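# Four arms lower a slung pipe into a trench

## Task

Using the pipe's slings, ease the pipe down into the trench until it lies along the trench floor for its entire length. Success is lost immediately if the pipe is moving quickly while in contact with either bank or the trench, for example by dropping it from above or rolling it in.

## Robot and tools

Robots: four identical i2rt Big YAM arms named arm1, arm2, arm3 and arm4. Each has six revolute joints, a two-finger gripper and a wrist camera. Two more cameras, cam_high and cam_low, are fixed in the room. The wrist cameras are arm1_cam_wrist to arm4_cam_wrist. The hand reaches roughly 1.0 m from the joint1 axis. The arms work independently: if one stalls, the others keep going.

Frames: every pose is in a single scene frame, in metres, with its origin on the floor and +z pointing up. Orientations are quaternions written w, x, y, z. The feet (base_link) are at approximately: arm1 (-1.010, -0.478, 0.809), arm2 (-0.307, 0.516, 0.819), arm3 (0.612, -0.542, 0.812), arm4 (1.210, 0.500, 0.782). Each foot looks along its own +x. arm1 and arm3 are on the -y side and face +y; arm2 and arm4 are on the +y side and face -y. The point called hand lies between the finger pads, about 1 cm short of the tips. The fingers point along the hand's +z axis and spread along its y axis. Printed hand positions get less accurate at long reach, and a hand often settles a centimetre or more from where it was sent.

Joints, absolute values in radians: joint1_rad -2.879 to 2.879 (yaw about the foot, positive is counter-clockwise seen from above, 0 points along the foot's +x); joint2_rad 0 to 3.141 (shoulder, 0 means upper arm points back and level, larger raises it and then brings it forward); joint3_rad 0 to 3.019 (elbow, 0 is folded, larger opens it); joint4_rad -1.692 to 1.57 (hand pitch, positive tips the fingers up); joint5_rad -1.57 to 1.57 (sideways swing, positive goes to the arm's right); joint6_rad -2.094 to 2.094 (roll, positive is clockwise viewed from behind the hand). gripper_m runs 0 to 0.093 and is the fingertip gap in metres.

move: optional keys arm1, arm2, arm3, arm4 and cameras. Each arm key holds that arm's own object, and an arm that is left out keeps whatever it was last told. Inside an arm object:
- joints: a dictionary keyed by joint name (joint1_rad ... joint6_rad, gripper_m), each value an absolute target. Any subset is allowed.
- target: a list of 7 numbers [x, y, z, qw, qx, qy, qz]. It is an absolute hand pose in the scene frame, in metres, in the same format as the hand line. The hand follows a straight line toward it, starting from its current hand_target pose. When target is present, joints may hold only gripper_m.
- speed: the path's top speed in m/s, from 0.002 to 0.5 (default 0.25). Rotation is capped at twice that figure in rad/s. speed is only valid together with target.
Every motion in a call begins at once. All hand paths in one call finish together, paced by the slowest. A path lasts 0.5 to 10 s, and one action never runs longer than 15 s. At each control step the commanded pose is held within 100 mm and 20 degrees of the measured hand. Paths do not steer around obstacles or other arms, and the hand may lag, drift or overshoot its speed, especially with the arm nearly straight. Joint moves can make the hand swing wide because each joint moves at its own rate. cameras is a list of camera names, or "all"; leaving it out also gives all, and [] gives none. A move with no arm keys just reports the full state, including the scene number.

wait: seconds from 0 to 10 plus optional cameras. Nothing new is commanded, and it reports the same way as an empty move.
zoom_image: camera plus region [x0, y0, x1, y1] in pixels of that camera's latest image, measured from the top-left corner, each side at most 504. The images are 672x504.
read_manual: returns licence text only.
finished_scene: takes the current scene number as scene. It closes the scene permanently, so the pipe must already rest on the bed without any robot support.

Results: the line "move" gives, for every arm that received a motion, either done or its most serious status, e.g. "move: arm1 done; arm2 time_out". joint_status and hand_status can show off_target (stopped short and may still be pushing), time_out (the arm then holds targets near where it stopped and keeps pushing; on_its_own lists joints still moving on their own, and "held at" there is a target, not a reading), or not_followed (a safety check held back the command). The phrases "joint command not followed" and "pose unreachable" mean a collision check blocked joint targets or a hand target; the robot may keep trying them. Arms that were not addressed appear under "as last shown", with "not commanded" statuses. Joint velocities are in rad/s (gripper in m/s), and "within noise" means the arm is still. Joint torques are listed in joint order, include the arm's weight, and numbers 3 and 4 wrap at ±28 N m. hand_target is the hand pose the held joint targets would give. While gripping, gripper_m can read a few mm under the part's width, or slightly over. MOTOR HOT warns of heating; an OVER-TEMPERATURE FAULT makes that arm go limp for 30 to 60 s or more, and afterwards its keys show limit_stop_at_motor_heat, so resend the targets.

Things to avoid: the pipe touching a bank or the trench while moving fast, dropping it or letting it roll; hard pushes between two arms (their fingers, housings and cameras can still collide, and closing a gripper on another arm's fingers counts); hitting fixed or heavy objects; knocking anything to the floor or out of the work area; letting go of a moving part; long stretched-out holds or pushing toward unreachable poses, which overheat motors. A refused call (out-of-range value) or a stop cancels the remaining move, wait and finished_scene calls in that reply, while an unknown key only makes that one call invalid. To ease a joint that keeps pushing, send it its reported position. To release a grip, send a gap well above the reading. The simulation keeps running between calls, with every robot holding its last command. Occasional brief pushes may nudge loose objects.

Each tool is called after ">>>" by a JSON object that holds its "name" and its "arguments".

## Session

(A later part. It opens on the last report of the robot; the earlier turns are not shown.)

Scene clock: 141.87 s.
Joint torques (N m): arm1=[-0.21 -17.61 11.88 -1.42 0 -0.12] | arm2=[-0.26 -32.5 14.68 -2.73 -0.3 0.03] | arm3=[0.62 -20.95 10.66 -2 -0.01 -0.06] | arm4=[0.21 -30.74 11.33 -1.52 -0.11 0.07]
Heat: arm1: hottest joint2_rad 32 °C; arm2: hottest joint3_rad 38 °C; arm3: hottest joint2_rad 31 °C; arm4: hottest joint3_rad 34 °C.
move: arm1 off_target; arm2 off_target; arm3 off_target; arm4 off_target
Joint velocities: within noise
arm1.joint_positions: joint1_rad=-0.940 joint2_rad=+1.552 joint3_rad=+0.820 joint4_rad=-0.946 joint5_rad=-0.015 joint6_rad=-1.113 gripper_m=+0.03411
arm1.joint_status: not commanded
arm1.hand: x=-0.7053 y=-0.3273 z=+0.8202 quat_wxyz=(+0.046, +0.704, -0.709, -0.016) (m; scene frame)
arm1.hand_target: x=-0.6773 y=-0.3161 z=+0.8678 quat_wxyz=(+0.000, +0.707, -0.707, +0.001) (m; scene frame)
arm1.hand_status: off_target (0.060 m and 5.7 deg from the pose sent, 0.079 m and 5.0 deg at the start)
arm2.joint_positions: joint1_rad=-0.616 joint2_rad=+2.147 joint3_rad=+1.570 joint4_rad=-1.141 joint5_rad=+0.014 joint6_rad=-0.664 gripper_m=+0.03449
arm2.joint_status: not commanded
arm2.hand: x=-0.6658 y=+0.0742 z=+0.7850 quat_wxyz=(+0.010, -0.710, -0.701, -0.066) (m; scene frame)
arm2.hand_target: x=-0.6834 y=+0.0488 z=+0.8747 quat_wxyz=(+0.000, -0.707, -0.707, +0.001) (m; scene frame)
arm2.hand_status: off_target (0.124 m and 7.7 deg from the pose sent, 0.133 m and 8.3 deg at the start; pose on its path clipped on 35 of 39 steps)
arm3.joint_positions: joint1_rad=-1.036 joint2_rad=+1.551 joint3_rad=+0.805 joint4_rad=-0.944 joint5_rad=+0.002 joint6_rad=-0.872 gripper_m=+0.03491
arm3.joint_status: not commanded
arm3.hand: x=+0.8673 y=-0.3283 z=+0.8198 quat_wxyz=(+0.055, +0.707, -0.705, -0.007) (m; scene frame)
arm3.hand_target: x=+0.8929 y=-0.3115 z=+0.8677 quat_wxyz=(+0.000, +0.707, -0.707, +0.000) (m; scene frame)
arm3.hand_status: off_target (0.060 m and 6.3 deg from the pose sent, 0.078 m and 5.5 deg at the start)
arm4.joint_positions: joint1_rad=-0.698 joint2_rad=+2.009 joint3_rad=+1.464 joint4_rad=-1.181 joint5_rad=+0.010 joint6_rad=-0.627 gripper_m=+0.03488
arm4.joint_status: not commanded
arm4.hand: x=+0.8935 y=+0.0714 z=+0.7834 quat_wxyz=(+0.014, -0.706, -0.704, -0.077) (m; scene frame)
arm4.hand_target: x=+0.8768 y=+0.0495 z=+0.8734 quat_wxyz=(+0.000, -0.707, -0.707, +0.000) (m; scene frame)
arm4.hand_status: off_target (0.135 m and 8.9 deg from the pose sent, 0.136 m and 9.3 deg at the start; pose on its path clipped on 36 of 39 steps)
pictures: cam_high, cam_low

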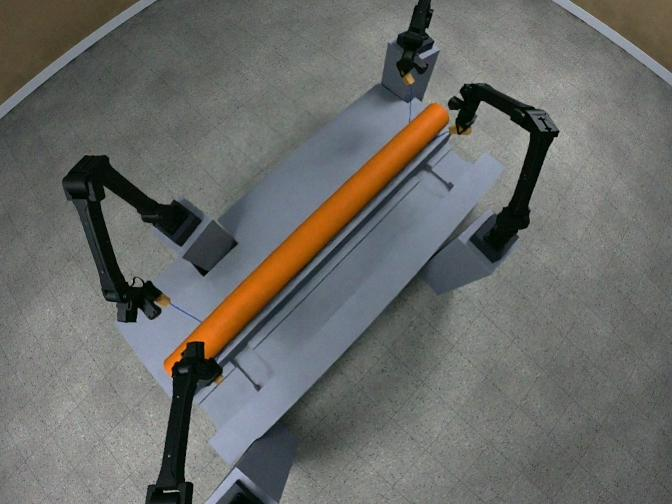

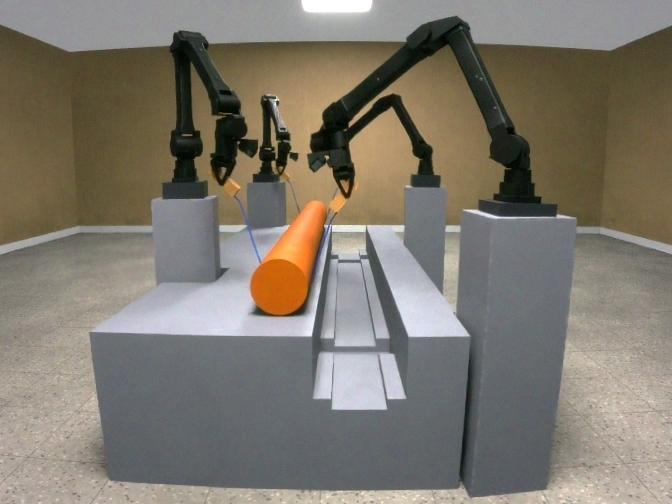

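>>> {"name": "move", "arguments": {"arm2": {"joints":{"joint2_rad":1.98,"joint3_rad":1.623,"joint4_rad":-1.19}}, "arm4": {"joints":{"joint2_rad":1.84,"joint3_rad":1.526,"joint4_rad":-1.23}}, "cameras": ["cam_low"]}}

>>> {"name": "move", "arguments": {"arm2": {"joints":{"joint2_rad":1.94}}, "arm4": {"joints":{"joint2_rad":1.80}}, "cameras": ["cam_low","cam_high"]}}

Scene clock: 157.00 s.
Joint torques (N m): arm1=[-1.32 -17.61 11.75 -1.28 0.01 -0.17] | arm2=[-0.32 -32.03 13.65 -2.24 -0.29 0.03] | arm3=[0.56 -21.07 10.66 -1.91 0 -0.06] | arm4=[0.15 -31.33 11.33 -1.81 -0.07 0.07]
Heat: arm1: hottest joint3_rad 36 °C; arm2: hottest joint2_rad 42 °C; arm3: hottest joint2_rad 32 °C; arm4: hottest joint2_rad 35 °C.
move: arm2 done; arm4 done
Joint velocities: within noise
arm1.joint_positions: joint1_rad=-0.940 joint2_rad=+1.550 joint3_rad=+0.821 joint4_rad=-0.949 joint5_rad=-0.015 joint6_rad=-1.113 gripper_m=+0.03411
arm1.joint_status: not commanded
arm1.hand: x=-0.7054 y=-0.3273 z=+0.8213 quat_wxyz=(+0.046, +0.704, -0.709, -0.016) (m; scene frame)
arm1.hand_target: x=-0.6774 y=-0.3161 z=+0.8677 quat_wxyz=(+0.000, +0.707, -0.707, +0.001) (m; scene frame)
arm1.hand_status: not commanded
arm2.joint_positions: joint1_rad=-0.616 joint2_rad=+2.096 joint3_rad=+1.570 joint4_rad=-1.148 joint5_rad=+0.014 joint6_rad=-0.664 gripper_m=+0.03449
arm2.joint_status: all done
arm2.hand: x=-0.6696 y=+0.0694 z=+0.8132 quat_wxyz=(+0.007, -0.711, -0.702, -0.044) (m; scene frame)
arm2.hand_target: x=-0.6818 y=+0.0508 z=+0.8975 quat_wxyz=(-0.002, -0.707, -0.707, +0.019) (m; scene frame)
arm2.hand_status: not commanded
arm3.joint_positions: joint1_rad=-1.036 joint2_rad=+1.551 joint3_rad=+0.805 joint4_rad=-0.945 joint5_rad=+0.002 joint6_rad=-0.872 gripper_m=+0.03491
arm3.joint_status: not commanded
arm3.hand: x=+0.8670 y=-0.3285 z=+0.8198 quat_wxyz=(+0.056, +0.707, -0.705, -0.007) (m; scene frame)
arm3.hand_target: x=+0.8930 y=-0.3114 z=+0.8677 quat_wxyz=(+0.000, +0.707, -0.707, +0.000) (m; scene frame)
arm3.hand_status: not commanded
arm4.joint_positions: joint1_rad=-0.697 joint2_rad=+1.979 joint3_rad=+1.464 joint4_rad=-1.181 joint5_rad=+0.009 joint6_rad=-0.627 gripper_m=+0.03488
arm4.joint_status: all done
arm4.hand: x=+0.8916 y=+0.0683 z=+0.7988 quat_wxyz=(+0.012, -0.707, -0.704, -0.062) (m; scene frame)
arm4.hand_target: x=+0.8779 y=+0.0511 z=+0.8933 quat_wxyz=(-0.002, -0.707, -0.707, +0.013) (m; scene frame)
arm4.hand_status: not commanded
pictures: cam_low

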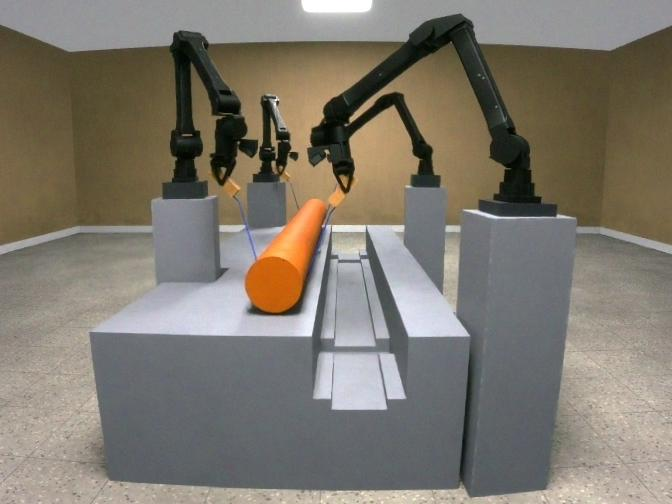

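Scene clock: 158.63 s.
Joint torques (N m): arm1=[-0.62 -18.26 11.79 -1.37 0.01 -0.13] | arm2=[-0.32 -32.97 13.83 -1.98 -0.26 0.03] | arm3=[0.56 -20.95 10.66 -1.83 -0.01 -0.07] | arm4=[0.15 -31.62 11.59 -1.72 -0.06 0.07]
Heat: arm1: hottest joint3_rad 36 °C; arm2: hottest joint2_rad 42 °C; arm3: hottest joint2_rad 33 °C; arm4: hottest joint2_rad 35 °C.
move: arm2 done; arm4 time_out
Joint velocities: within noise
arm1.joint_positions: joint1_rad=-0.940 joint2_rad=+1.549 joint3_rad=+0.821 joint4_rad=-0.952 joint5_rad=-0.016 joint6_rad=-1.113 gripper_m=+0.03411
arm1.joint_status: not commanded
arm1.hand: x=-0.7062 y=-0.3276 z=+0.8215 quat_wxyz=(+0.048, +0.704, -0.709, -0.017) (m; scene frame)
arm1.hand_target: x=-0.6774 y=-0.3161 z=+0.8678 quat_wxyz=(+0.000, +0.707, -0.707, +0.001) (m; scene frame)
arm1.hand_status: not commanded
arm2.joint_positions: joint1_rad=-0.616 joint2_rad=+2.065 joint3_rad=+1.570 joint4_rad=-1.153 joint5_rad=+0.013 joint6_rad=-0.664 gripper_m=+0.03449
arm2.joint_status: all done
arm2.hand: x=-0.6712 y=+0.0673 z=+0.8307 quat_wxyz=(+0.006, -0.711, -0.702, -0.031) (m; scene frame)
arm2.hand_target: x=-0.6832 y=+0.0498 z=+0.9207 quat_wxyz=(-0.004, -0.707, -0.706, +0.039) (m; scene frame)
arm2.hand_status: not commanded
arm3.joint_positions: joint1_rad=-1.036 joint2_rad=+1.551 joint3_rad=+0.805 joint4_rad=-0.948 joint5_rad=+0.002 joint6_rad=-0.872 gripper_m=+0.03491
arm3.joint_status: not commanded
arm3.hand: x=+0.8666 y=-0.3290 z=+0.8199 quat_wxyz=(+0.057, +0.707, -0.705, -0.007) (m; scene frame)
arm3.hand_target: x=+0.8930 y=-0.3115 z=+0.8677 quat_wxyz=(+0.000, +0.707, -0.707, +0.000) (m; scene frame)
arm3.hand_status: not commanded
arm4.joint_positions: joint1_rad=-0.696 joint2_rad=+1.943 joint3_rad=+1.464 joint4_rad=-1.181 joint5_rad=+0.008 joint6_rad=-0.627 gripper_m=+0.03488
arm4.joint_status: joint2_rad time_out (moved -0.035 of -0.179)
arm4.on_its_own: joint2_rad reads +1.943 and still pushes toward +1.800 since a time_out
arm4.hand: x=+0.8900 y=+0.0649 z=+0.8171 quat_wxyz=(+0.008, -0.707, -0.705, -0.044) (m; scene frame)
arm4.hand_target: x=+0.8776 y=+0.0509 z=+0.9147 quat_wxyz=(-0.005, -0.707, -0.707, +0.033) (m; scene frame)
arm4.hand_status: not commanded
pictures: cam_high, cam_low

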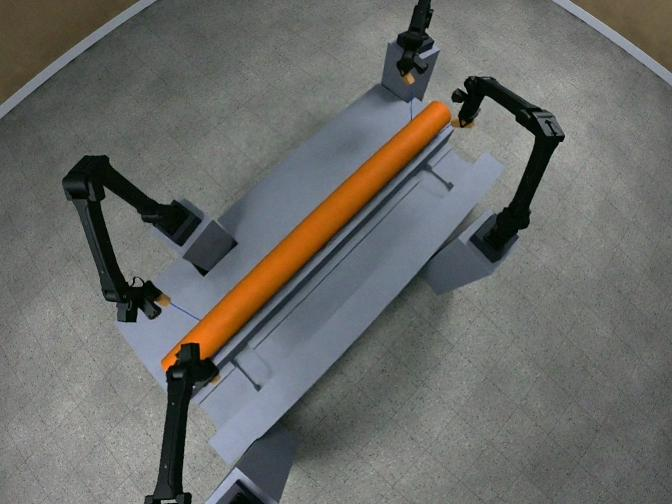

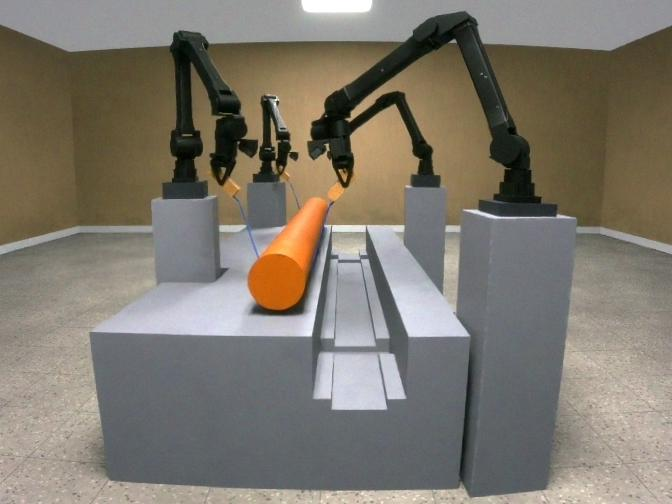

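>>> {"name": "move", "arguments": {"arm1": {"target":[-0.667,-0.243,0.895,0,0.7071,-0.7071,0],"speed":0.08}, "arm2": {"target":[-0.695,0.12,0.935,0,0.7071,0.7071,0],"speed":0.08}, "arm3": {"target":[0.903,-0.24,0.895,0,0.7071,-0.7071,0],"speed":0.08}, "arm4": {"target":[0.865,0.12,0.94,0,0.7071,0.7071,0],"speed":0.08}, "cameras": ["cam_low","cam_high"]}}

Scene clock: 168.40 s.
Joint torques (N m): arm1=[-1.26 -15.97 13.53 -1.21 0.01 -0.02] | arm2=[-2.26 -30.68 11.48 -2.24 -0.18 -0.08] | arm3=[0.44 -21.25 12.18 -1.73 -0.02 -0.01] | arm4=[-1.14 -29.98 10.37 -2.06 0 -0.17]
Heat: arm1: hottest joint3_rad 37 °C; arm2: hottest joint3_rad 42 °C; arm3: hottest joint2_rad 33 °C; arm4: hottest joint2_rad 37 °C.
move: arm1 off_target; arm2 off_target; arm3 off_target; arm4 off_target
Joint velocities: within noise
arm1.joint_positions: joint1_rad=-0.791 joint2_rad=+1.580 joint3_rad=+0.960 joint4_rad=-1.045 joint5_rad=-0.015 joint6_rad=-0.972 gripper_m=+0.03411
arm1.joint_status: not commanded
arm1.hand: x=-0.6982 y=-0.2607 z=+0.8509 quat_wxyz=(+0.044, +0.707, -0.706, -0.008) (m; scene frame)
arm1.hand_target: x=-0.6695 y=-0.2448 z=+0.8947 quat_wxyz=(-0.001, +0.707, -0.707, +0.000) (m; scene frame)
arm1.hand_status: off_target (0.057 m and 5.1 deg from the pose sent, 0.119 m and 5.8 deg at the start)
arm2.joint_positions: joint1_rad=-0.683 joint2_rad=+1.977 joint3_rad=+1.502 joint4_rad=-1.216 joint5_rad=+0.014 joint6_rad=-0.748 gripper_m=+0.03449
arm2.joint_status: not commanded
arm2.hand: x=-0.6777 y=+0.1188 z=+0.8577 quat_wxyz=(+0.004, -0.704, -0.708, -0.053) (m; scene frame)
arm2.hand_target: x=-0.6928 y=+0.1215 z=+0.9306 quat_wxyz=(+0.001, -0.707, -0.707, +0.000) (m; scene frame)
arm2.hand_status: off_target (0.079 m and 6.1 deg from the pose sent, 0.119 m and 3.7 deg at the start)
arm3.joint_positions: joint1_rad=-0.919 joint2_rad=+1.621 joint3_rad=+0.974 joint4_rad=-1.042 joint5_rad=+0.001 joint6_rad=-0.760 gripper_m=+0.03491
arm3.joint_status: not commanded
arm3.hand: x=+0.8753 y=-0.2630 z=+0.8443 quat_wxyz=(+0.054, +0.708, -0.704, +0.000) (m; scene frame)
arm3.hand_target: x=+0.9006 y=-0.2425 z=+0.8942 quat_wxyz=(+0.000, +0.707, -0.707, +0.000) (m; scene frame)
arm3.hand_status: off_target (0.062 m and 6.2 deg from the pose sent, 0.122 m and 6.6 deg at the start)
arm4.joint_positions: joint1_rad=-0.776 joint2_rad=+1.847 joint3_rad=+1.398 joint4_rad=-1.257 joint5_rad=+0.009 joint6_rad=-0.703 gripper_m=+0.03488
arm4.joint_status: not commanded
arm4.hand: x=+0.8813 y=+0.1213 z=+0.8464 quat_wxyz=(+0.007, -0.708, -0.703, -0.068) (m; scene frame)
arm4.hand_target: x=+0.8683 y=+0.1227 z=+0.9329 quat_wxyz=(+0.002, -0.707, -0.707, +0.000) (m; scene frame)
arm4.hand_status: off_target (0.095 m and 7.8 deg from the pose sent, 0.137 m and 5.2 deg at the start; pose on its path clipped on 34 of 67 steps)
pictures: cam_high, cam_low

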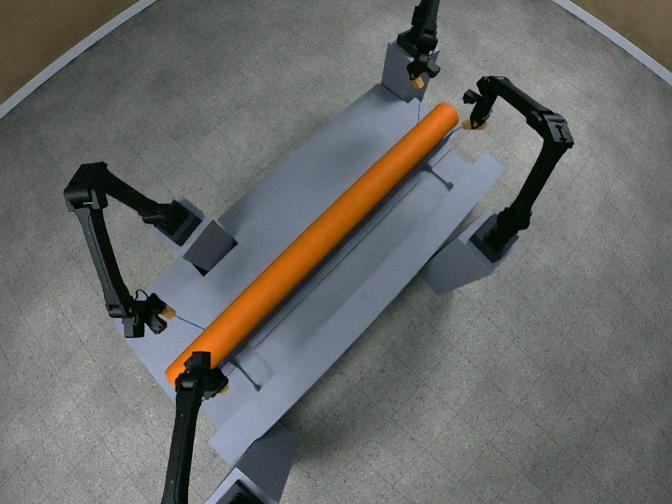

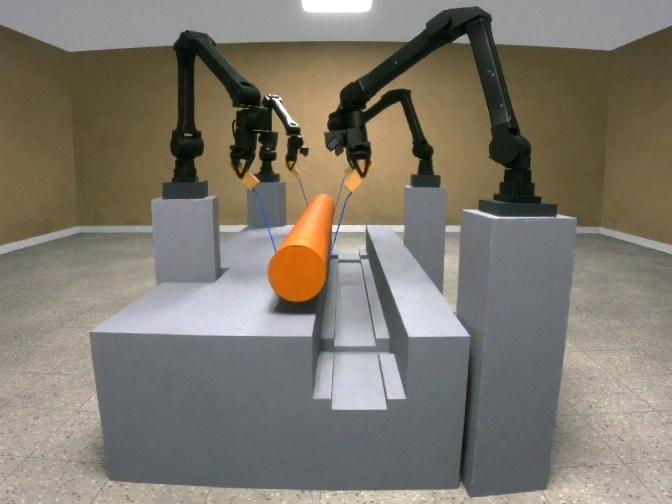

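>>> {"name": "move", "arguments": {"arm1": {"target":[-0.667,-0.17,0.91,0,0.7071,-0.7071,0],"speed":0.08}, "arm2": {"target":[-0.695,0.19,0.92,0,0.7071,0.7071,0],"speed":0.08}, "arm3": {"target":[0.903,-0.168,0.912,0,0.7071,-0.7071,0],"speed":0.08}, "arm4": {"target":[0.868,0.19,0.93,0,0.7071,0.7071,0],"speed":0.08}, "cameras": ["cam_low","cam_high"]}}

Scene clock: 172.97 s.
Joint torques (N m): arm1=[-1.32 -18.73 14.05 -1.24 0 -0.12] | arm2=[-2.43 -27.22 11.18 -1.24 -0.18 -0.07] | arm3=[0.44 -25 12.53 -1.85 -0.02 0] | arm4=[-1.08 -26.58 9.58 -1.06 0.06 -0.18]
Heat: arm1: hottest joint3_rad 39 °C; arm2: hottest joint3_rad 42 °C; arm3: hottest joint2_rad 33 °C; arm4: hottest joint2_rad 37 °C.
move: arm1 off_target; arm2 off_target; arm3 off_target; arm4 off_target
Joint velocities: within noise
arm1.joint_positions: joint1_rad=-0.659 joint2_rad=+1.676 joint3_rad=+1.109 joint4_rad=-1.100 joint5_rad=-0.016 joint6_rad=-0.843 gripper_m=+0.03411
arm1.joint_status: not commanded
arm1.hand: x=-0.6953 y=-0.1899 z=+0.8586 quat_wxyz=(+0.046, +0.708, -0.705, -0.002) (m; scene frame)
arm1.hand_target: x=-0.6697 y=-0.1725 z=+0.9095 quat_wxyz=(-0.001, +0.707, -0.707, +0.000) (m; scene frame)
arm1.hand_status: off_target (0.062 m and 5.3 deg from the pose sent, 0.113 m and 5.1 deg at the start)
arm2.joint_positions: joint1_rad=-0.778 joint2_rad=+1.859 joint3_rad=+1.322 joint4_rad=-1.163 joint5_rad=+0.015 joint6_rad=-0.843 gripper_m=+0.03449
arm2.joint_status: not commanded
arm2.hand: x=-0.6745 y=+0.1912 z=+0.8587 quat_wxyz=(-0.001, -0.704, -0.707, -0.058) (m; scene frame)
arm2.hand_target: x=-0.6930 y=+0.1913 z=+0.9174 quat_wxyz=(+0.001, -0.707, -0.707, +0.000) (m; scene frame)
arm2.hand_status: off_target (0.065 m and 6.6 deg from the pose sent, 0.096 m and 6.1 deg at the start)
arm3.joint_positions: joint1_rad=-0.812 joint2_rad=+1.739 joint3_rad=+1.158 joint4_rad=-1.111 joint5_rad=+0.001 joint6_rad=-0.657 gripper_m=+0.03491
arm3.joint_status: not commanded
arm3.hand: x=+0.8784 y=-0.1906 z=+0.8530 quat_wxyz=(+0.055, +0.710, -0.702, +0.006) (m; scene frame)
arm3.hand_target: x=+0.9004 y=-0.1711 z=+0.9109 quat_wxyz=(-0.001, +0.707, -0.707, +0.000) (m; scene frame)
arm3.hand_status: off_target (0.068 m and 6.4 deg from the pose sent, 0.120 m and 6.2 deg at the start)
arm4.joint_positions: joint1_rad=-0.875 joint2_rad=+1.713 joint3_rad=+1.234 joint4_rad=-1.233 joint5_rad=+0.008 joint6_rad=-0.798 gripper_m=+0.03488
arm4.joint_status: not commanded
arm4.hand: x=+0.8848 y=+0.1927 z=+0.8555 quat_wxyz=(+0.000, -0.709, -0.702, -0.071) (m; scene frame)
arm4.hand_target: x=+0.8707 y=+0.1919 z=+0.9252 quat_wxyz=(+0.002, -0.707, -0.707, +0.000) (m; scene frame)
arm4.hand_status: off_target (0.076 m and 8.2 deg from the pose sent, 0.109 m and 7.8 deg at the start)
pictures: cam_high, cam_low

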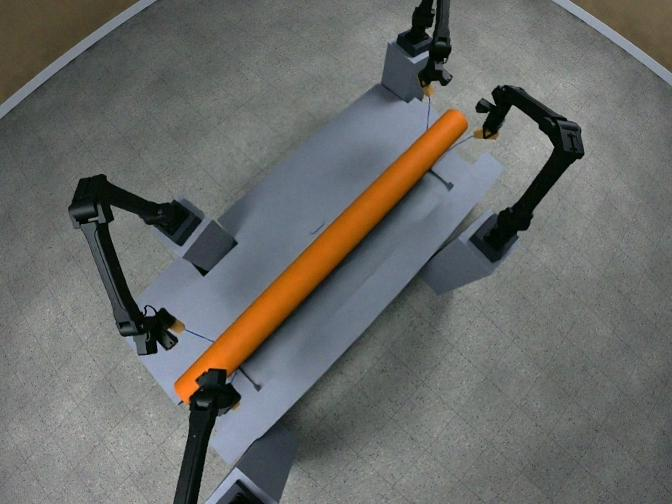

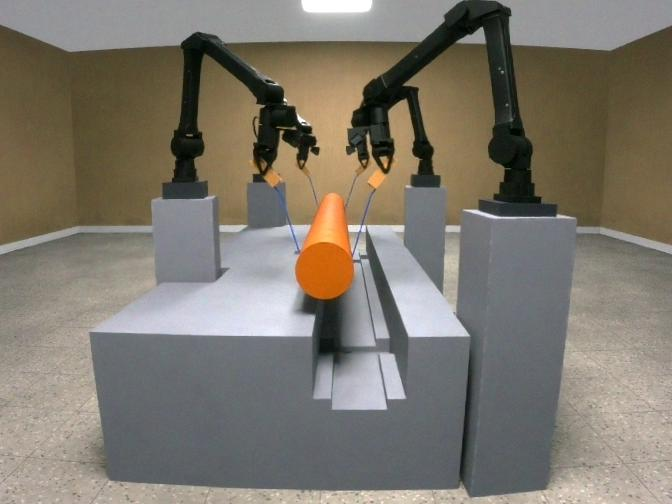

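>>> {"name": "move", "arguments": {"arm1": {"target":[-0.664,-0.055,0.925,0,0.7071,-0.7071,0],"speed":0.08}, "arm2": {"target":[-0.698,0.25,0.91,0,0.7071,0.7071,0],"speed":0.06}, "arm3": {"target":[0.905,-0.052,0.93,0,0.7071,-0.7071,0],"speed":0.08}, "arm4": {"target":[0.866,0.25,0.92,0,0.7071,0.7071,0],"speed":0.06}, "cameras": ["cam_low","cam_high"]}}

>>> {"name": "zoom_image", "arguments": {"camera": "cam_low", "region": [230, 150, 450, 420]}}

>>> {"name": "zoom_image", "arguments": {"camera": "cam_high", "region": [100, 60, 540, 480]}}

Scene clock: 185.37 s.
Joint torques (N m): arm1=[-0.62 -23.88 15.49 -1.05 -0.14 0.02] | arm2=[-2.49 -24.64 10.97 -0.94 -0.34 -0.05] | arm3=[0.97 -31.38 13.86 -1.87 -0.11 0.01] | arm4=[-0.97 -24 9.55 -0.81 -0.12 -0.18]
Heat: arm1: hottest joint3_rad 40 °C; arm2: hottest joint3_rad 43 °C; arm3: hottest joint3_rad 34 °C; arm4: hottest joint3_rad 36 °C.
move: arm1 off_target; arm2 off_target; arm3 off_target; arm4 off_target
Joint velocities: within noise
arm1.joint_positions: joint1_rad=-0.514 joint2_rad=+1.875 joint3_rad=+1.387 joint4_rad=-1.211 joint5_rad=-0.014 joint6_rad=-0.691 gripper_m=+0.03411
arm1.joint_status: not commanded
arm1.hand: x=-0.6900 y=-0.0872 z=+0.8560 quat_wxyz=(+0.063, +0.705, -0.706, +0.007) (m; scene frame)
arm1.hand_target: x=-0.6680 y=-0.0599 z=+0.9248 quat_wxyz=(-0.001, +0.707, -0.707, +0.000) (m; scene frame)
arm1.hand_status: off_target (0.081 m and 7.3 deg from the pose sent, 0.154 m and 5.3 deg at the start)
arm2.joint_positions: joint1_rad=-0.878 joint2_rad=+1.777 joint3_rad=+1.200 joint4_rad=-1.121 joint5_rad=+0.021 joint6_rad=-0.944 gripper_m=+0.03449
arm2.joint_status: not commanded
arm2.hand: x=-0.6763 y=+0.2516 z=+0.8576 quat_wxyz=(-0.005, -0.703, -0.708, -0.057) (m; scene frame)
arm2.hand_target: x=-0.6961 y=+0.2510 z=+0.9082 quat_wxyz=(+0.001, -0.707, -0.707, +0.000) (m; scene frame)
arm2.hand_status: off_target (0.057 m and 6.6 deg from the pose sent, 0.082 m and 6.7 deg at the start)
arm3.joint_positions: joint1_rad=-0.699 joint2_rad=+1.972 joint3_rad=+1.492 joint4_rad=-1.249 joint5_rad=+0.001 joint6_rad=-0.537 gripper_m=+0.03491
arm3.joint_status: not commanded
arm3.hand: x=+0.8831 y=-0.0850 z=+0.8489 quat_wxyz=(+0.072, +0.707, -0.704, +0.018) (m; scene frame)
arm3.hand_target: x=+0.9014 y=-0.0581 z=+0.9289 quat_wxyz=(+0.000, +0.707, -0.707, +0.000) (m; scene frame)
arm3.hand_status: off_target (0.090 m and 8.5 deg from the pose sent, 0.161 m and 6.4 deg at the start)
arm4.joint_positions: joint1_rad=-0.982 joint2_rad=+1.622 joint3_rad=+1.112 joint4_rad=-1.201 joint5_rad=+0.012 joint6_rad=-0.908 gripper_m=+0.03488
arm4.joint_status: not commanded
arm4.hand: x=+0.8845 y=+0.2537 z=+0.8545 quat_wxyz=(-0.005, -0.708, -0.703, -0.071) (m; scene frame)
arm4.hand_target: x=+0.8686 y=+0.2516 z=+0.9161 quat_wxyz=(+0.002, -0.707, -0.707, -0.001) (m; scene frame)
arm4.hand_status: off_target (0.068 m and 8.2 deg from the pose sent, 0.088 m and 8.2 deg at the start)
pictures: cam_high, cam_low

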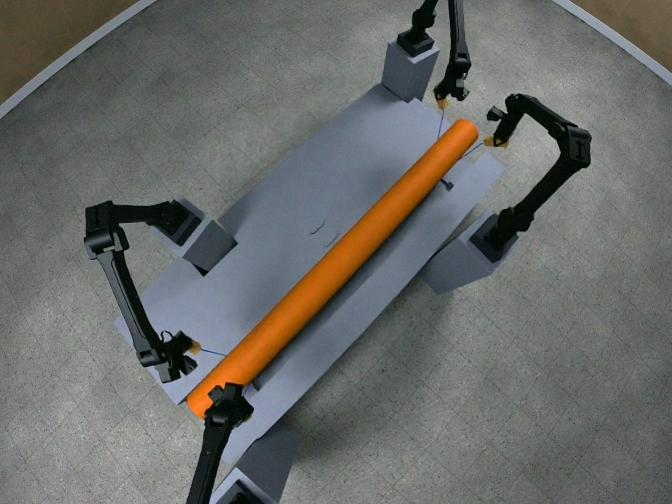

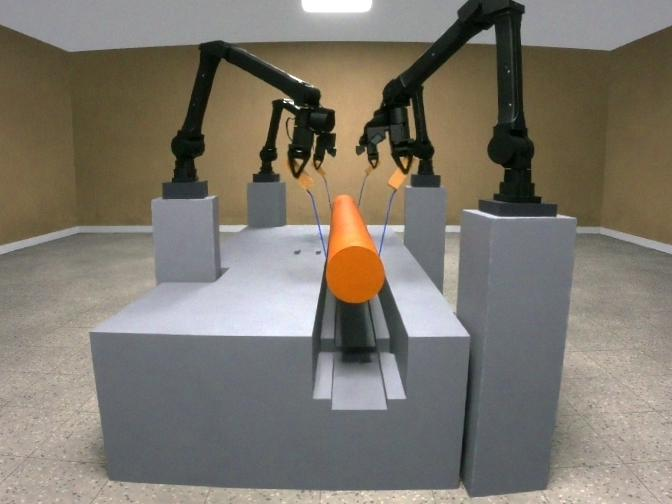

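Scaled by 1.867.

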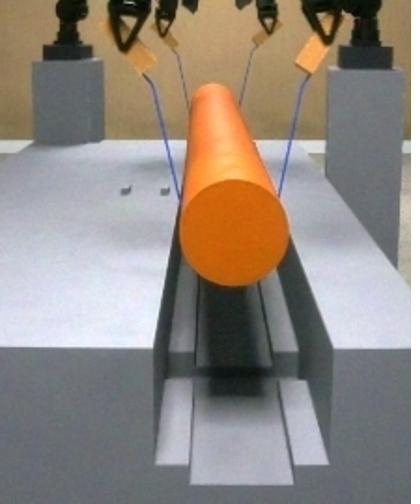

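Scaled by 1.145.

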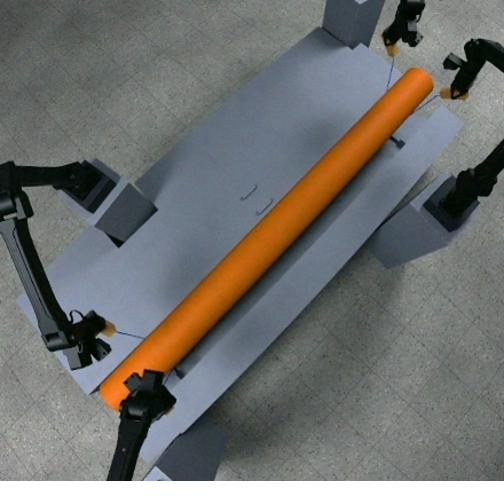

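>>> {"name": "move", "arguments": {"arm1": {"target":[-0.667,-0.043,0.82,0,0.7071,-0.7071,0],"speed":0.06}, "arm2": {"target":[-0.698,0.242,0.79,0,0.7071,0.7071,0],"speed":0.06}, "arm3": {"target":[0.903,-0.041,0.828,0,0.7071,-0.7071,0],"speed":0.06}, "arm4": {"target":[0.867,0.242,0.80,0,0.7071,0.7071,0],"speed":0.06}, "cameras": ["cam_low","cam_high"]}}

>>> {"name": "zoom_image", "arguments": {"camera": "cam_low", "region": [230, 150, 450, 420]}}

Scene clock: 196.10 s.
Joint torques (N m): arm1=[-0.5 -26.11 9.48 -0.06 -0.23 -0.04] | arm2=[-1.79 -22.95 8.84 -0.66 -0.44 0.03] | arm3=[1.14 -32.79 8.94 -0.54 -0.14 0.03] | arm4=[-0.09 -21.25 7.71 -0.47 -0.18 -0.02]
Heat: arm1: hottest joint3_rad 45 °C; arm2: hottest joint2_rad 42 °C; arm3: hottest joint3_rad 39 °C; arm4: hottest joint3_rad 37 °C.
move: arm1 off_target; arm2 off_target; arm3 off_target; arm4 off_target
Joint velocities: within noise
arm1.joint_positions: joint1_rad=-0.495 joint2_rad=+2.024 joint3_rad=+1.369 joint4_rad=-1.020 joint5_rad=-0.013 joint6_rad=-0.673 gripper_m=+0.03411
arm1.joint_status: not commanded
arm1.hand: x=-0.6835 y=-0.0661 z=+0.7715 quat_wxyz=(+0.050, +0.706, -0.706, +0.008) (m; scene frame)
arm1.hand_target: x=-0.6684 y=-0.0448 z=+0.8196 quat_wxyz=(+0.000, +0.707, -0.707, +0.000) (m; scene frame)
arm1.hand_status: off_target (0.056 m and 5.9 deg from the pose sent, 0.061 m and 7.3 deg at the start)
arm2.joint_positions: joint1_rad=-0.878 joint2_rad=+1.938 joint3_rad=+1.102 joint4_rad=-0.833 joint5_rad=+0.021 joint6_rad=-0.946 gripper_m=+0.03449
arm2.joint_status: not commanded
arm2.hand: x=-0.6751 y=+0.2509 z=+0.7542 quat_wxyz=(-0.003, -0.704, -0.709, -0.043) (m; scene frame)
arm2.hand_target: x=-0.6971 y=+0.2427 z=+0.7893 quat_wxyz=(+0.001, -0.707, -0.707, +0.000) (m; scene frame)
arm2.hand_status: off_target (0.043 m and 5.0 deg from the pose sent, 0.072 m and 6.6 deg at the start)
arm3.joint_positions: joint1_rad=-0.689 joint2_rad=+2.108 joint3_rad=+1.468 joint4_rad=-1.064 joint5_rad=+0.001 joint6_rad=-0.526 gripper_m=+0.03491
arm3.joint_status: not commanded
arm3.hand: x=+0.8865 y=-0.0683 z=+0.7647 quat_wxyz=(+0.060, +0.707, -0.705, +0.015) (m; scene frame)
arm3.hand_target: x=+0.9014 y=-0.0437 z=+0.8270 quat_wxyz=(+0.000, +0.707, -0.707, +0.000) (m; scene frame)
arm3.hand_status: off_target (0.071 m and 7.1 deg from the pose sent, 0.053 m and 8.4 deg at the start)
arm4.joint_positions: joint1_rad=-0.982 joint2_rad=+1.756 joint3_rad=+0.973 joint4_rad=-0.891 joint5_rad=+0.011 joint6_rad=-0.909 gripper_m=+0.03488
arm4.joint_status: not commanded
arm4.hand: x=+0.8881 y=+0.2556 z=+0.7555 quat_wxyz=(-0.003, -0.708, -0.704, -0.052) (m; scene frame)
arm4.hand_target: x=+0.8682 y=+0.2430 z=+0.7984 quat_wxyz=(+0.001, -0.707, -0.707, +0.000) (m; scene frame)
arm4.hand_status: off_target (0.051 m and 6.0 deg from the pose sent, 0.058 m and 8.1 deg at the start)
pictures: cam_high, cam_low

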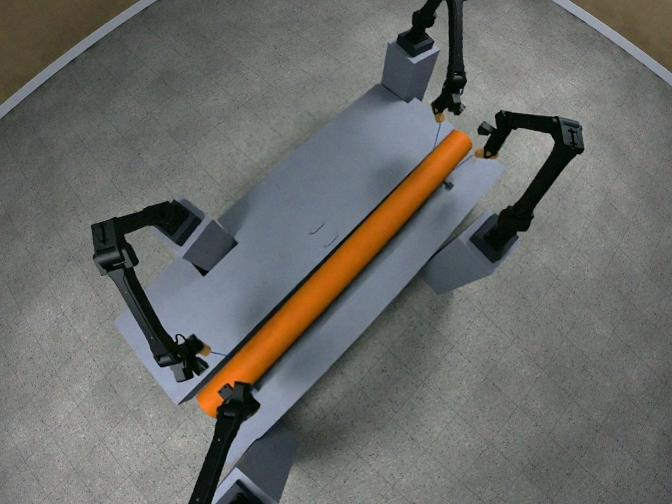

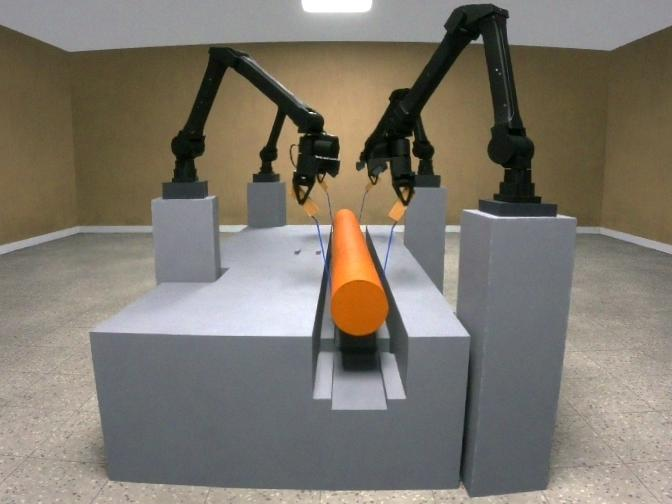

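Scaled by 1.867.

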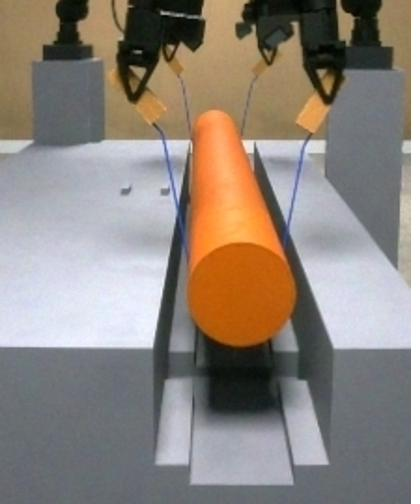

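>>> {"name": "move", "arguments": {"arm1": {"target":[-0.667,-0.050,0.728,0,0.7071,-0.7071,0],"speed":0.06}, "arm2": {"target":[-0.698,0.234,0.708,0,0.7071,0.7071,0],"speed":0.06}, "arm3": {"target":[0.903,-0.046,0.74,0,0.7071,-0.7071,0],"speed":0.06}, "arm4": {"target":[0.865,0.230,0.715,0,0.7071,0.7071,0],"speed":0.06}, "cameras": ["cam_low","cam_high"]}}

>>> {"name": "zoom_image", "arguments": {"camera": "cam_low", "region": [230, 150, 450, 420]}}

Scene clock: 201.30 s.
Joint torques (N m): arm1=[-0.73 -25.58 7.64 0.35 -0.2 -0.05] | arm2=[-0.91 -23.71 6.98 -0.65 -0.46 0.11] | arm3=[0.67 -32.85 7.3 -0.46 -0.14 -0.02] | arm4=[0.44 -22.48 5.61 -0.36 -0.16 0.19]
Heat: arm1: hottest joint3_rad 44 °C; arm2: hottest joint2_rad 42 °C; arm3: hottest joint3_rad 39 °C; arm4: hottest joint3_rad 37 °C.
move: arm1 off_target; arm2 off_target; arm3 off_target; arm4 off_target
Joint velocities: within noise
arm1.joint_positions: joint1_rad=-0.495 joint2_rad=+2.152 joint3_rad=+1.312 joint4_rad=-0.818 joint5_rad=-0.013 joint6_rad=-0.673 gripper_m=+0.03411
arm1.joint_status: not commanded
arm1.hand: x=-0.6860 y=-0.0714 z=+0.6880 quat_wxyz=(+0.042, +0.706, -0.707, +0.007) (m; scene frame)
arm1.hand_target: x=-0.6679 y=-0.0512 z=+0.7277 quat_wxyz=(+0.000, +0.707, -0.707, +0.000) (m; scene frame)
arm1.hand_status: off_target (0.049 m and 4.9 deg from the pose sent, 0.049 m and 5.8 deg at the start)
arm2.joint_positions: joint1_rad=-0.878 joint2_rad=+2.109 joint3_rad=+1.094 joint4_rad=-0.650 joint5_rad=+0.020 joint6_rad=-0.942 gripper_m=+0.03449
arm2.joint_status: not commanded
arm2.hand: x=-0.6748 y=+0.2497 z=+0.6742 quat_wxyz=(-0.003, -0.705, -0.708, -0.041) (m; scene frame)
arm2.hand_target: x=-0.6972 y=+0.2347 z=+0.7075 quat_wxyz=(+0.000, -0.707, -0.707, +0.000) (m; scene frame)
arm2.hand_status: off_target (0.044 m and 4.8 deg from the pose sent, 0.054 m and 5.0 deg at the start)
arm3.joint_positions: joint1_rad=-0.689 joint2_rad=+2.226 joint3_rad=+1.409 joint4_rad=-0.878 joint5_rad=+0.002 joint6_rad=-0.526 gripper_m=+0.03491
arm3.joint_status: not commanded
arm3.hand: x=+0.8818 y=-0.0764 z=+0.6821 quat_wxyz=(+0.055, +0.707, -0.705, +0.015) (m; scene frame)
arm3.hand_target: x=+0.9017 y=-0.0483 z=+0.7390 quat_wxyz=(+0.000, +0.707, -0.707, +0.000) (m; scene frame)
arm3.hand_status: off_target (0.069 m and 6.5 deg from the pose sent, 0.037 m and 7.1 deg at the start)
arm4.joint_positions: joint1_rad=-0.971 joint2_rad=+1.942 joint3_rad=+0.956 joint4_rad=-0.677 joint5_rad=+0.010 joint6_rad=-0.909 gripper_m=+0.03488
arm4.joint_status: not commanded
arm4.hand: x=+0.8862 y=+0.2478 z=+0.6745 quat_wxyz=(-0.003, -0.705, -0.708, -0.047) (m; scene frame)
arm4.hand_target: x=+0.8659 y=+0.2309 z=+0.7133 quat_wxyz=(+0.000, -0.707, -0.707, +0.000) (m; scene frame)
arm4.hand_status: off_target (0.049 m and 5.4 deg from the pose sent, 0.053 m and 6.0 deg at the start)
pictures: cam_high, cam_low

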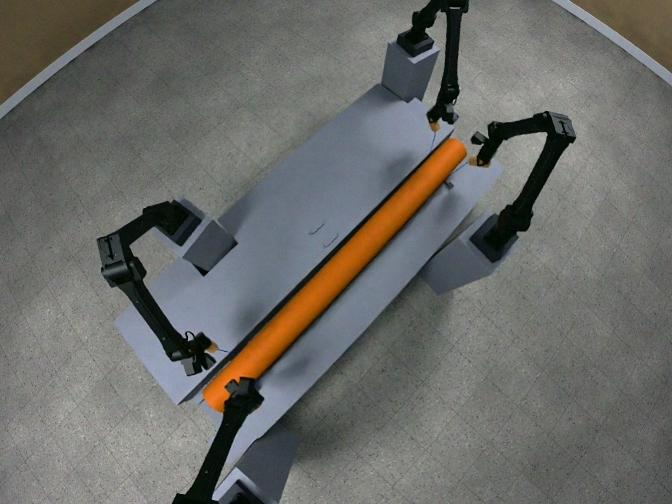

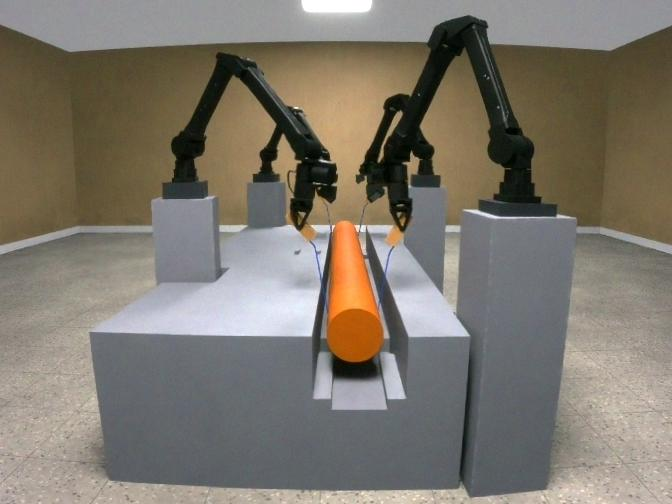

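Scaled by 1.867.

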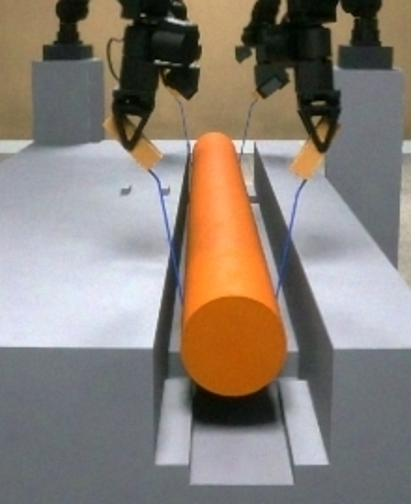

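>>> {"name": "move", "arguments": {"arm1": {"target":[-0.667,-0.043,0.678,0,0.7071,-0.7071,0],"speed":0.05}, "arm2": {"target":[-0.698,0.237,0.658,0,0.7071,0.7071,0],"speed":0.05}, "arm3": {"target":[0.903,-0.038,0.692,0,0.7071,-0.7071,0],"speed":0.05}, "arm4": {"target":[0.865,0.237,0.662,0,0.7071,0.7071,0],"speed":0.05}, "cameras": ["cam_low","cam_high"]}}

>>> {"name": "zoom_image", "arguments": {"camera": "cam_low", "region": [230, 150, 450, 420]}}

Scene clock: 208.37 s.
Joint torques (N m): arm1=[-1.08 -25 8.14 -0.06 -0.15 -0.01] | arm2=[-1.32 -23.65 6.39 -0.66 -0.43 0.04] | arm3=[1.2 -32.5 8.32 -0.65 -0.16 0.02] | arm4=[-0.56 -22.53 4.04 -0.34 -0.12 0.05]
Heat: arm1: hottest joint3_rad 43 °C; arm2: hottest joint2_rad 42 °C; arm3: hottest joint3_rad 38 °C; arm4: hottest joint3_rad 36 °C.
move: arm1 off_target; arm2 off_target; arm3 off_target; arm4 off_target
Joint velocities: within noise
arm1.joint_positions: joint1_rad=-0.488 joint2_rad=+2.242 joint3_rad=+1.312 joint4_rad=-0.726 joint5_rad=-0.014 joint6_rad=-0.670 gripper_m=+0.03411
arm1.joint_status: not commanded
arm1.hand: x=-0.6896 y=-0.0713 z=+0.6410 quat_wxyz=(+0.041, +0.707, -0.706, +0.006) (m; scene frame)
arm1.hand_target: x=-0.6681 y=-0.0444 z=+0.6783 quat_wxyz=(+0.000, +0.707, -0.707, +0.000) (m; scene frame)
arm1.hand_status: off_target (0.052 m and 4.8 deg from the pose sent, 0.036 m and 4.9 deg at the start)
arm2.joint_positions: joint1_rad=-0.878 joint2_rad=+2.213 joint3_rad=+1.094 joint4_rad=-0.543 joint5_rad=+0.020 joint6_rad=-0.942 gripper_m=+0.03449
arm2.joint_status: not commanded
arm2.hand: x=-0.6707 y=+0.2519 z=+0.6270 quat_wxyz=(-0.002, -0.705, -0.708, -0.040) (m; scene frame)
arm2.hand_target: x=-0.6972 y=+0.2377 z=+0.6577 quat_wxyz=(+0.000, -0.707, -0.707, +0.000) (m; scene frame)
arm2.hand_status: off_target (0.044 m and 4.6 deg from the pose sent, 0.031 m and 4.8 deg at the start)
arm3.joint_positions: joint1_rad=-0.689 joint2_rad=+2.310 joint3_rad=+1.405 joint4_rad=-0.799 joint5_rad=+0.002 joint6_rad=-0.523 gripper_m=+0.03491
arm3.joint_status: not commanded
arm3.hand: x=+0.8784 y=-0.0820 z=+0.6357 quat_wxyz=(+0.059, +0.706, -0.706, +0.016) (m; scene frame)
arm3.hand_target: x=+0.9013 y=-0.0410 z=+0.6924 quat_wxyz=(+0.000, +0.707, -0.707, +0.000) (m; scene frame)
arm3.hand_status: off_target (0.076 m and 7.0 deg from the pose sent, 0.045 m and 6.5 deg at the start)
arm4.joint_positions: joint1_rad=-0.971 joint2_rad=+2.056 joint3_rad=+0.944 joint4_rad=-0.538 joint5_rad=+0.010 joint6_rad=-0.909 gripper_m=+0.03488
arm4.joint_status: not commanded
arm4.hand: x=+0.8883 y=+0.2492 z=+0.6251 quat_wxyz=(-0.003, -0.705, -0.708, -0.041) (m; scene frame)
arm4.hand_target: x=+0.8657 y=+0.2377 z=+0.6602 quat_wxyz=(+0.001, -0.707, -0.707, +0.000) (m; scene frame)
arm4.hand_status: off_target (0.045 m and 4.7 deg from the pose sent, 0.027 m and 5.4 deg at the start)
pictures: cam_high, cam_low

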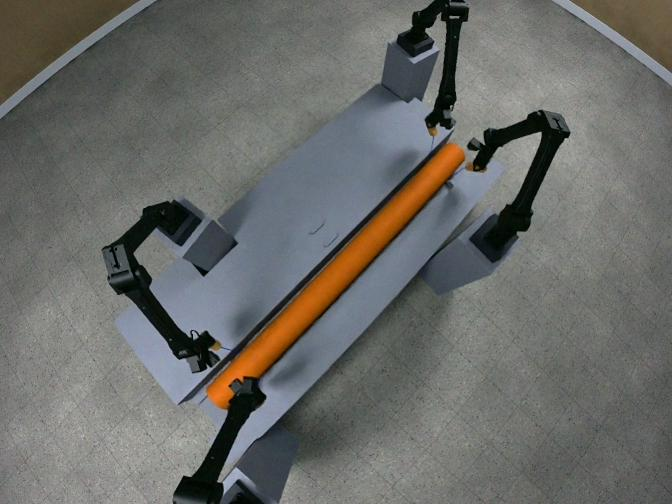

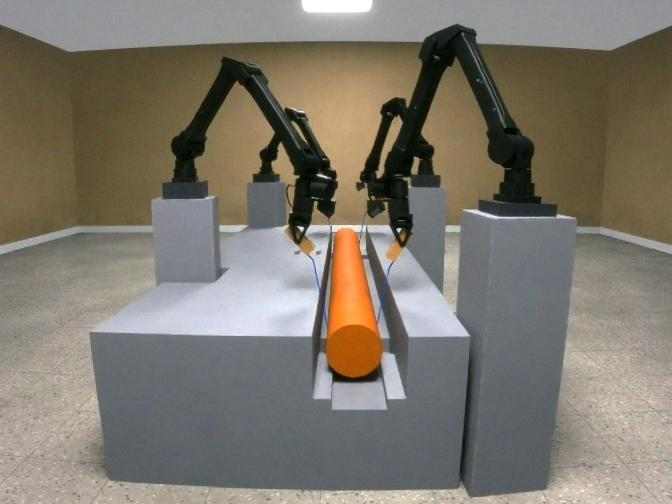

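Scaled by 1.867.

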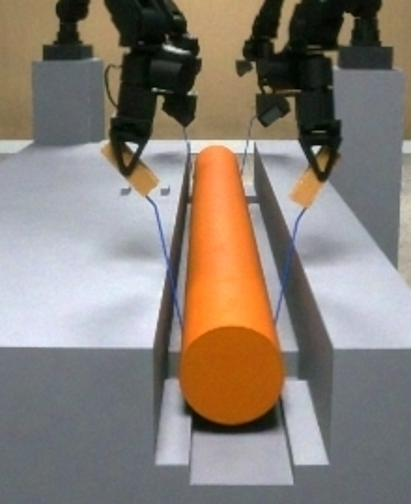

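>>> {"name": "move", "arguments": {"arm1": {"target":[-0.665,-0.036,0.655,0,0.7071,-0.7071,0],"speed":0.04}, "arm2": {"target":[-0.70,0.239,0.635,0,0.7071,0.7071,0],"speed":0.04}, "arm3": {"target":[0.905,-0.020,0.67,0,0.7071,-0.7071,0],"speed":0.04}, "arm4": {"target":[0.863,0.247,0.638,0,0.7071,0.7071,0],"speed":0.04}, "cameras": ["cam_low","cam_high"]}}

>>> {"name": "zoom_image", "arguments": {"camera": "cam_low", "region": [230, 150, 450, 420]}}

Scene clock: 212.80 s.
Joint torques (N m): arm1=[-0.21 -24.64 8.57 -0.13 -0.15 0] | arm2=[-1.9 -23.36 6.8 -0.66 -0.43 -0.03] | arm3=[1.32 -32.5 8.92 -0.64 -0.18 0.01] | arm4=[-0.97 -22.18 3.48 -0.23 -0.1 -0.1]
Heat: arm1: hottest joint3_rad 43 °C; arm2: hottest joint2_rad 42 °C; arm3: hottest joint3_rad 37 °C; arm4: hottest joint3_rad 36 °C.
move: arm1 off_target; arm2 off_target; arm3 off_target; arm4 off_target
Joint velocities: within noise
arm1.joint_positions: joint1_rad=-0.482 joint2_rad=+2.292 joint3_rad=+1.329 joint4_rad=-0.695 joint5_rad=-0.015 joint6_rad=-0.663 gripper_m=+0.03411
arm1.joint_status: not commanded
arm1.hand: x=-0.6908 y=-0.0683 z=+0.6191 quat_wxyz=(+0.042, +0.707, -0.706, +0.006) (m; scene frame)
arm1.hand_target: x=-0.6662 y=-0.0376 z=+0.6559 quat_wxyz=(+0.000, +0.707, -0.707, +0.000) (m; scene frame)
arm1.hand_status: off_target (0.055 m and 4.9 deg from the pose sent, 0.045 m and 4.8 deg at the start)
arm2.joint_positions: joint1_rad=-0.878 joint2_rad=+2.261 joint3_rad=+1.094 joint4_rad=-0.499 joint5_rad=+0.022 joint6_rad=-0.942 gripper_m=+0.03449
arm2.joint_status: not commanded
arm2.hand: x=-0.6666 y=+0.2549 z=+0.6056 quat_wxyz=(-0.002, -0.705, -0.708, -0.042) (m; scene frame)
arm2.hand_target: x=-0.6991 y=+0.2400 z=+0.6352 quat_wxyz=(+0.001, -0.707, -0.707, +0.000) (m; scene frame)
arm2.hand_status: off_target (0.047 m and 4.8 deg from the pose sent, 0.033 m and 4.6 deg at the start)
arm3.joint_positions: joint1_rad=-0.677 joint2_rad=+2.374 joint3_rad=+1.462 joint4_rad=-0.794 joint5_rad=+0.002 joint6_rad=-0.511 gripper_m=+0.03491
arm3.joint_status: not commanded
arm3.hand: x=+0.8788 y=-0.0688 z=+0.6141 quat_wxyz=(+0.061, +0.705, -0.706, +0.017) (m; scene frame)
arm3.hand_target: x=+0.9030 y=-0.0234 z=+0.6711 quat_wxyz=(+0.000, +0.707, -0.707, +0.000) (m; scene frame)
arm3.hand_status: off_target (0.079 m and 7.2 deg from the pose sent, 0.076 m and 7.0 deg at the start)
arm4.joint_positions: joint1_rad=-0.986 joint2_rad=+2.106 joint3_rad=+0.936 joint4_rad=-0.477 joint5_rad=+0.010 joint6_rad=-0.917 gripper_m=+0.03488
arm4.joint_status: not commanded
arm4.hand: x=+0.8884 y=+0.2566 z=+0.6038 quat_wxyz=(-0.003, -0.707, -0.706, -0.039) (m; scene frame)
arm4.hand_target: x=+0.8637 y=+0.2476 z=+0.6364 quat_wxyz=(+0.001, -0.707, -0.707, +0.000) (m; scene frame)
arm4.hand_status: off_target (0.044 m and 4.5 deg from the pose sent, 0.029 m and 4.7 deg at the start)
pictures: cam_high, cam_low

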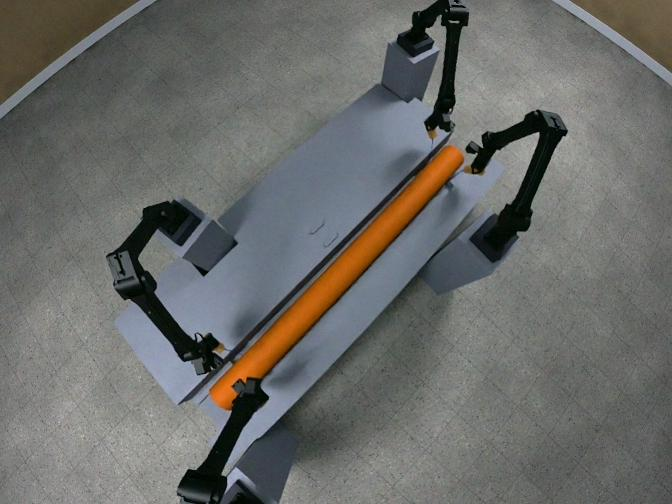

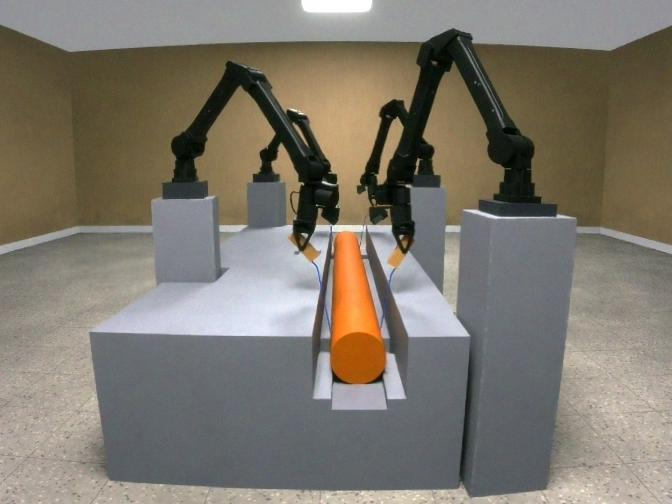

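Scaled by 1.867.

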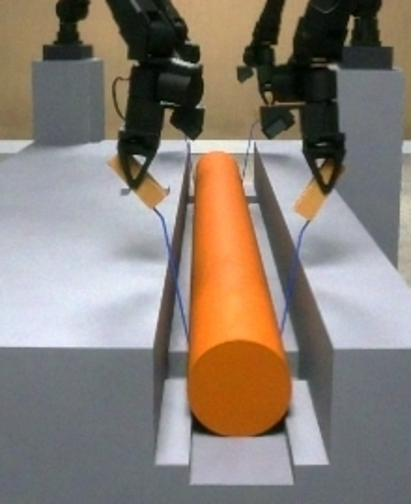

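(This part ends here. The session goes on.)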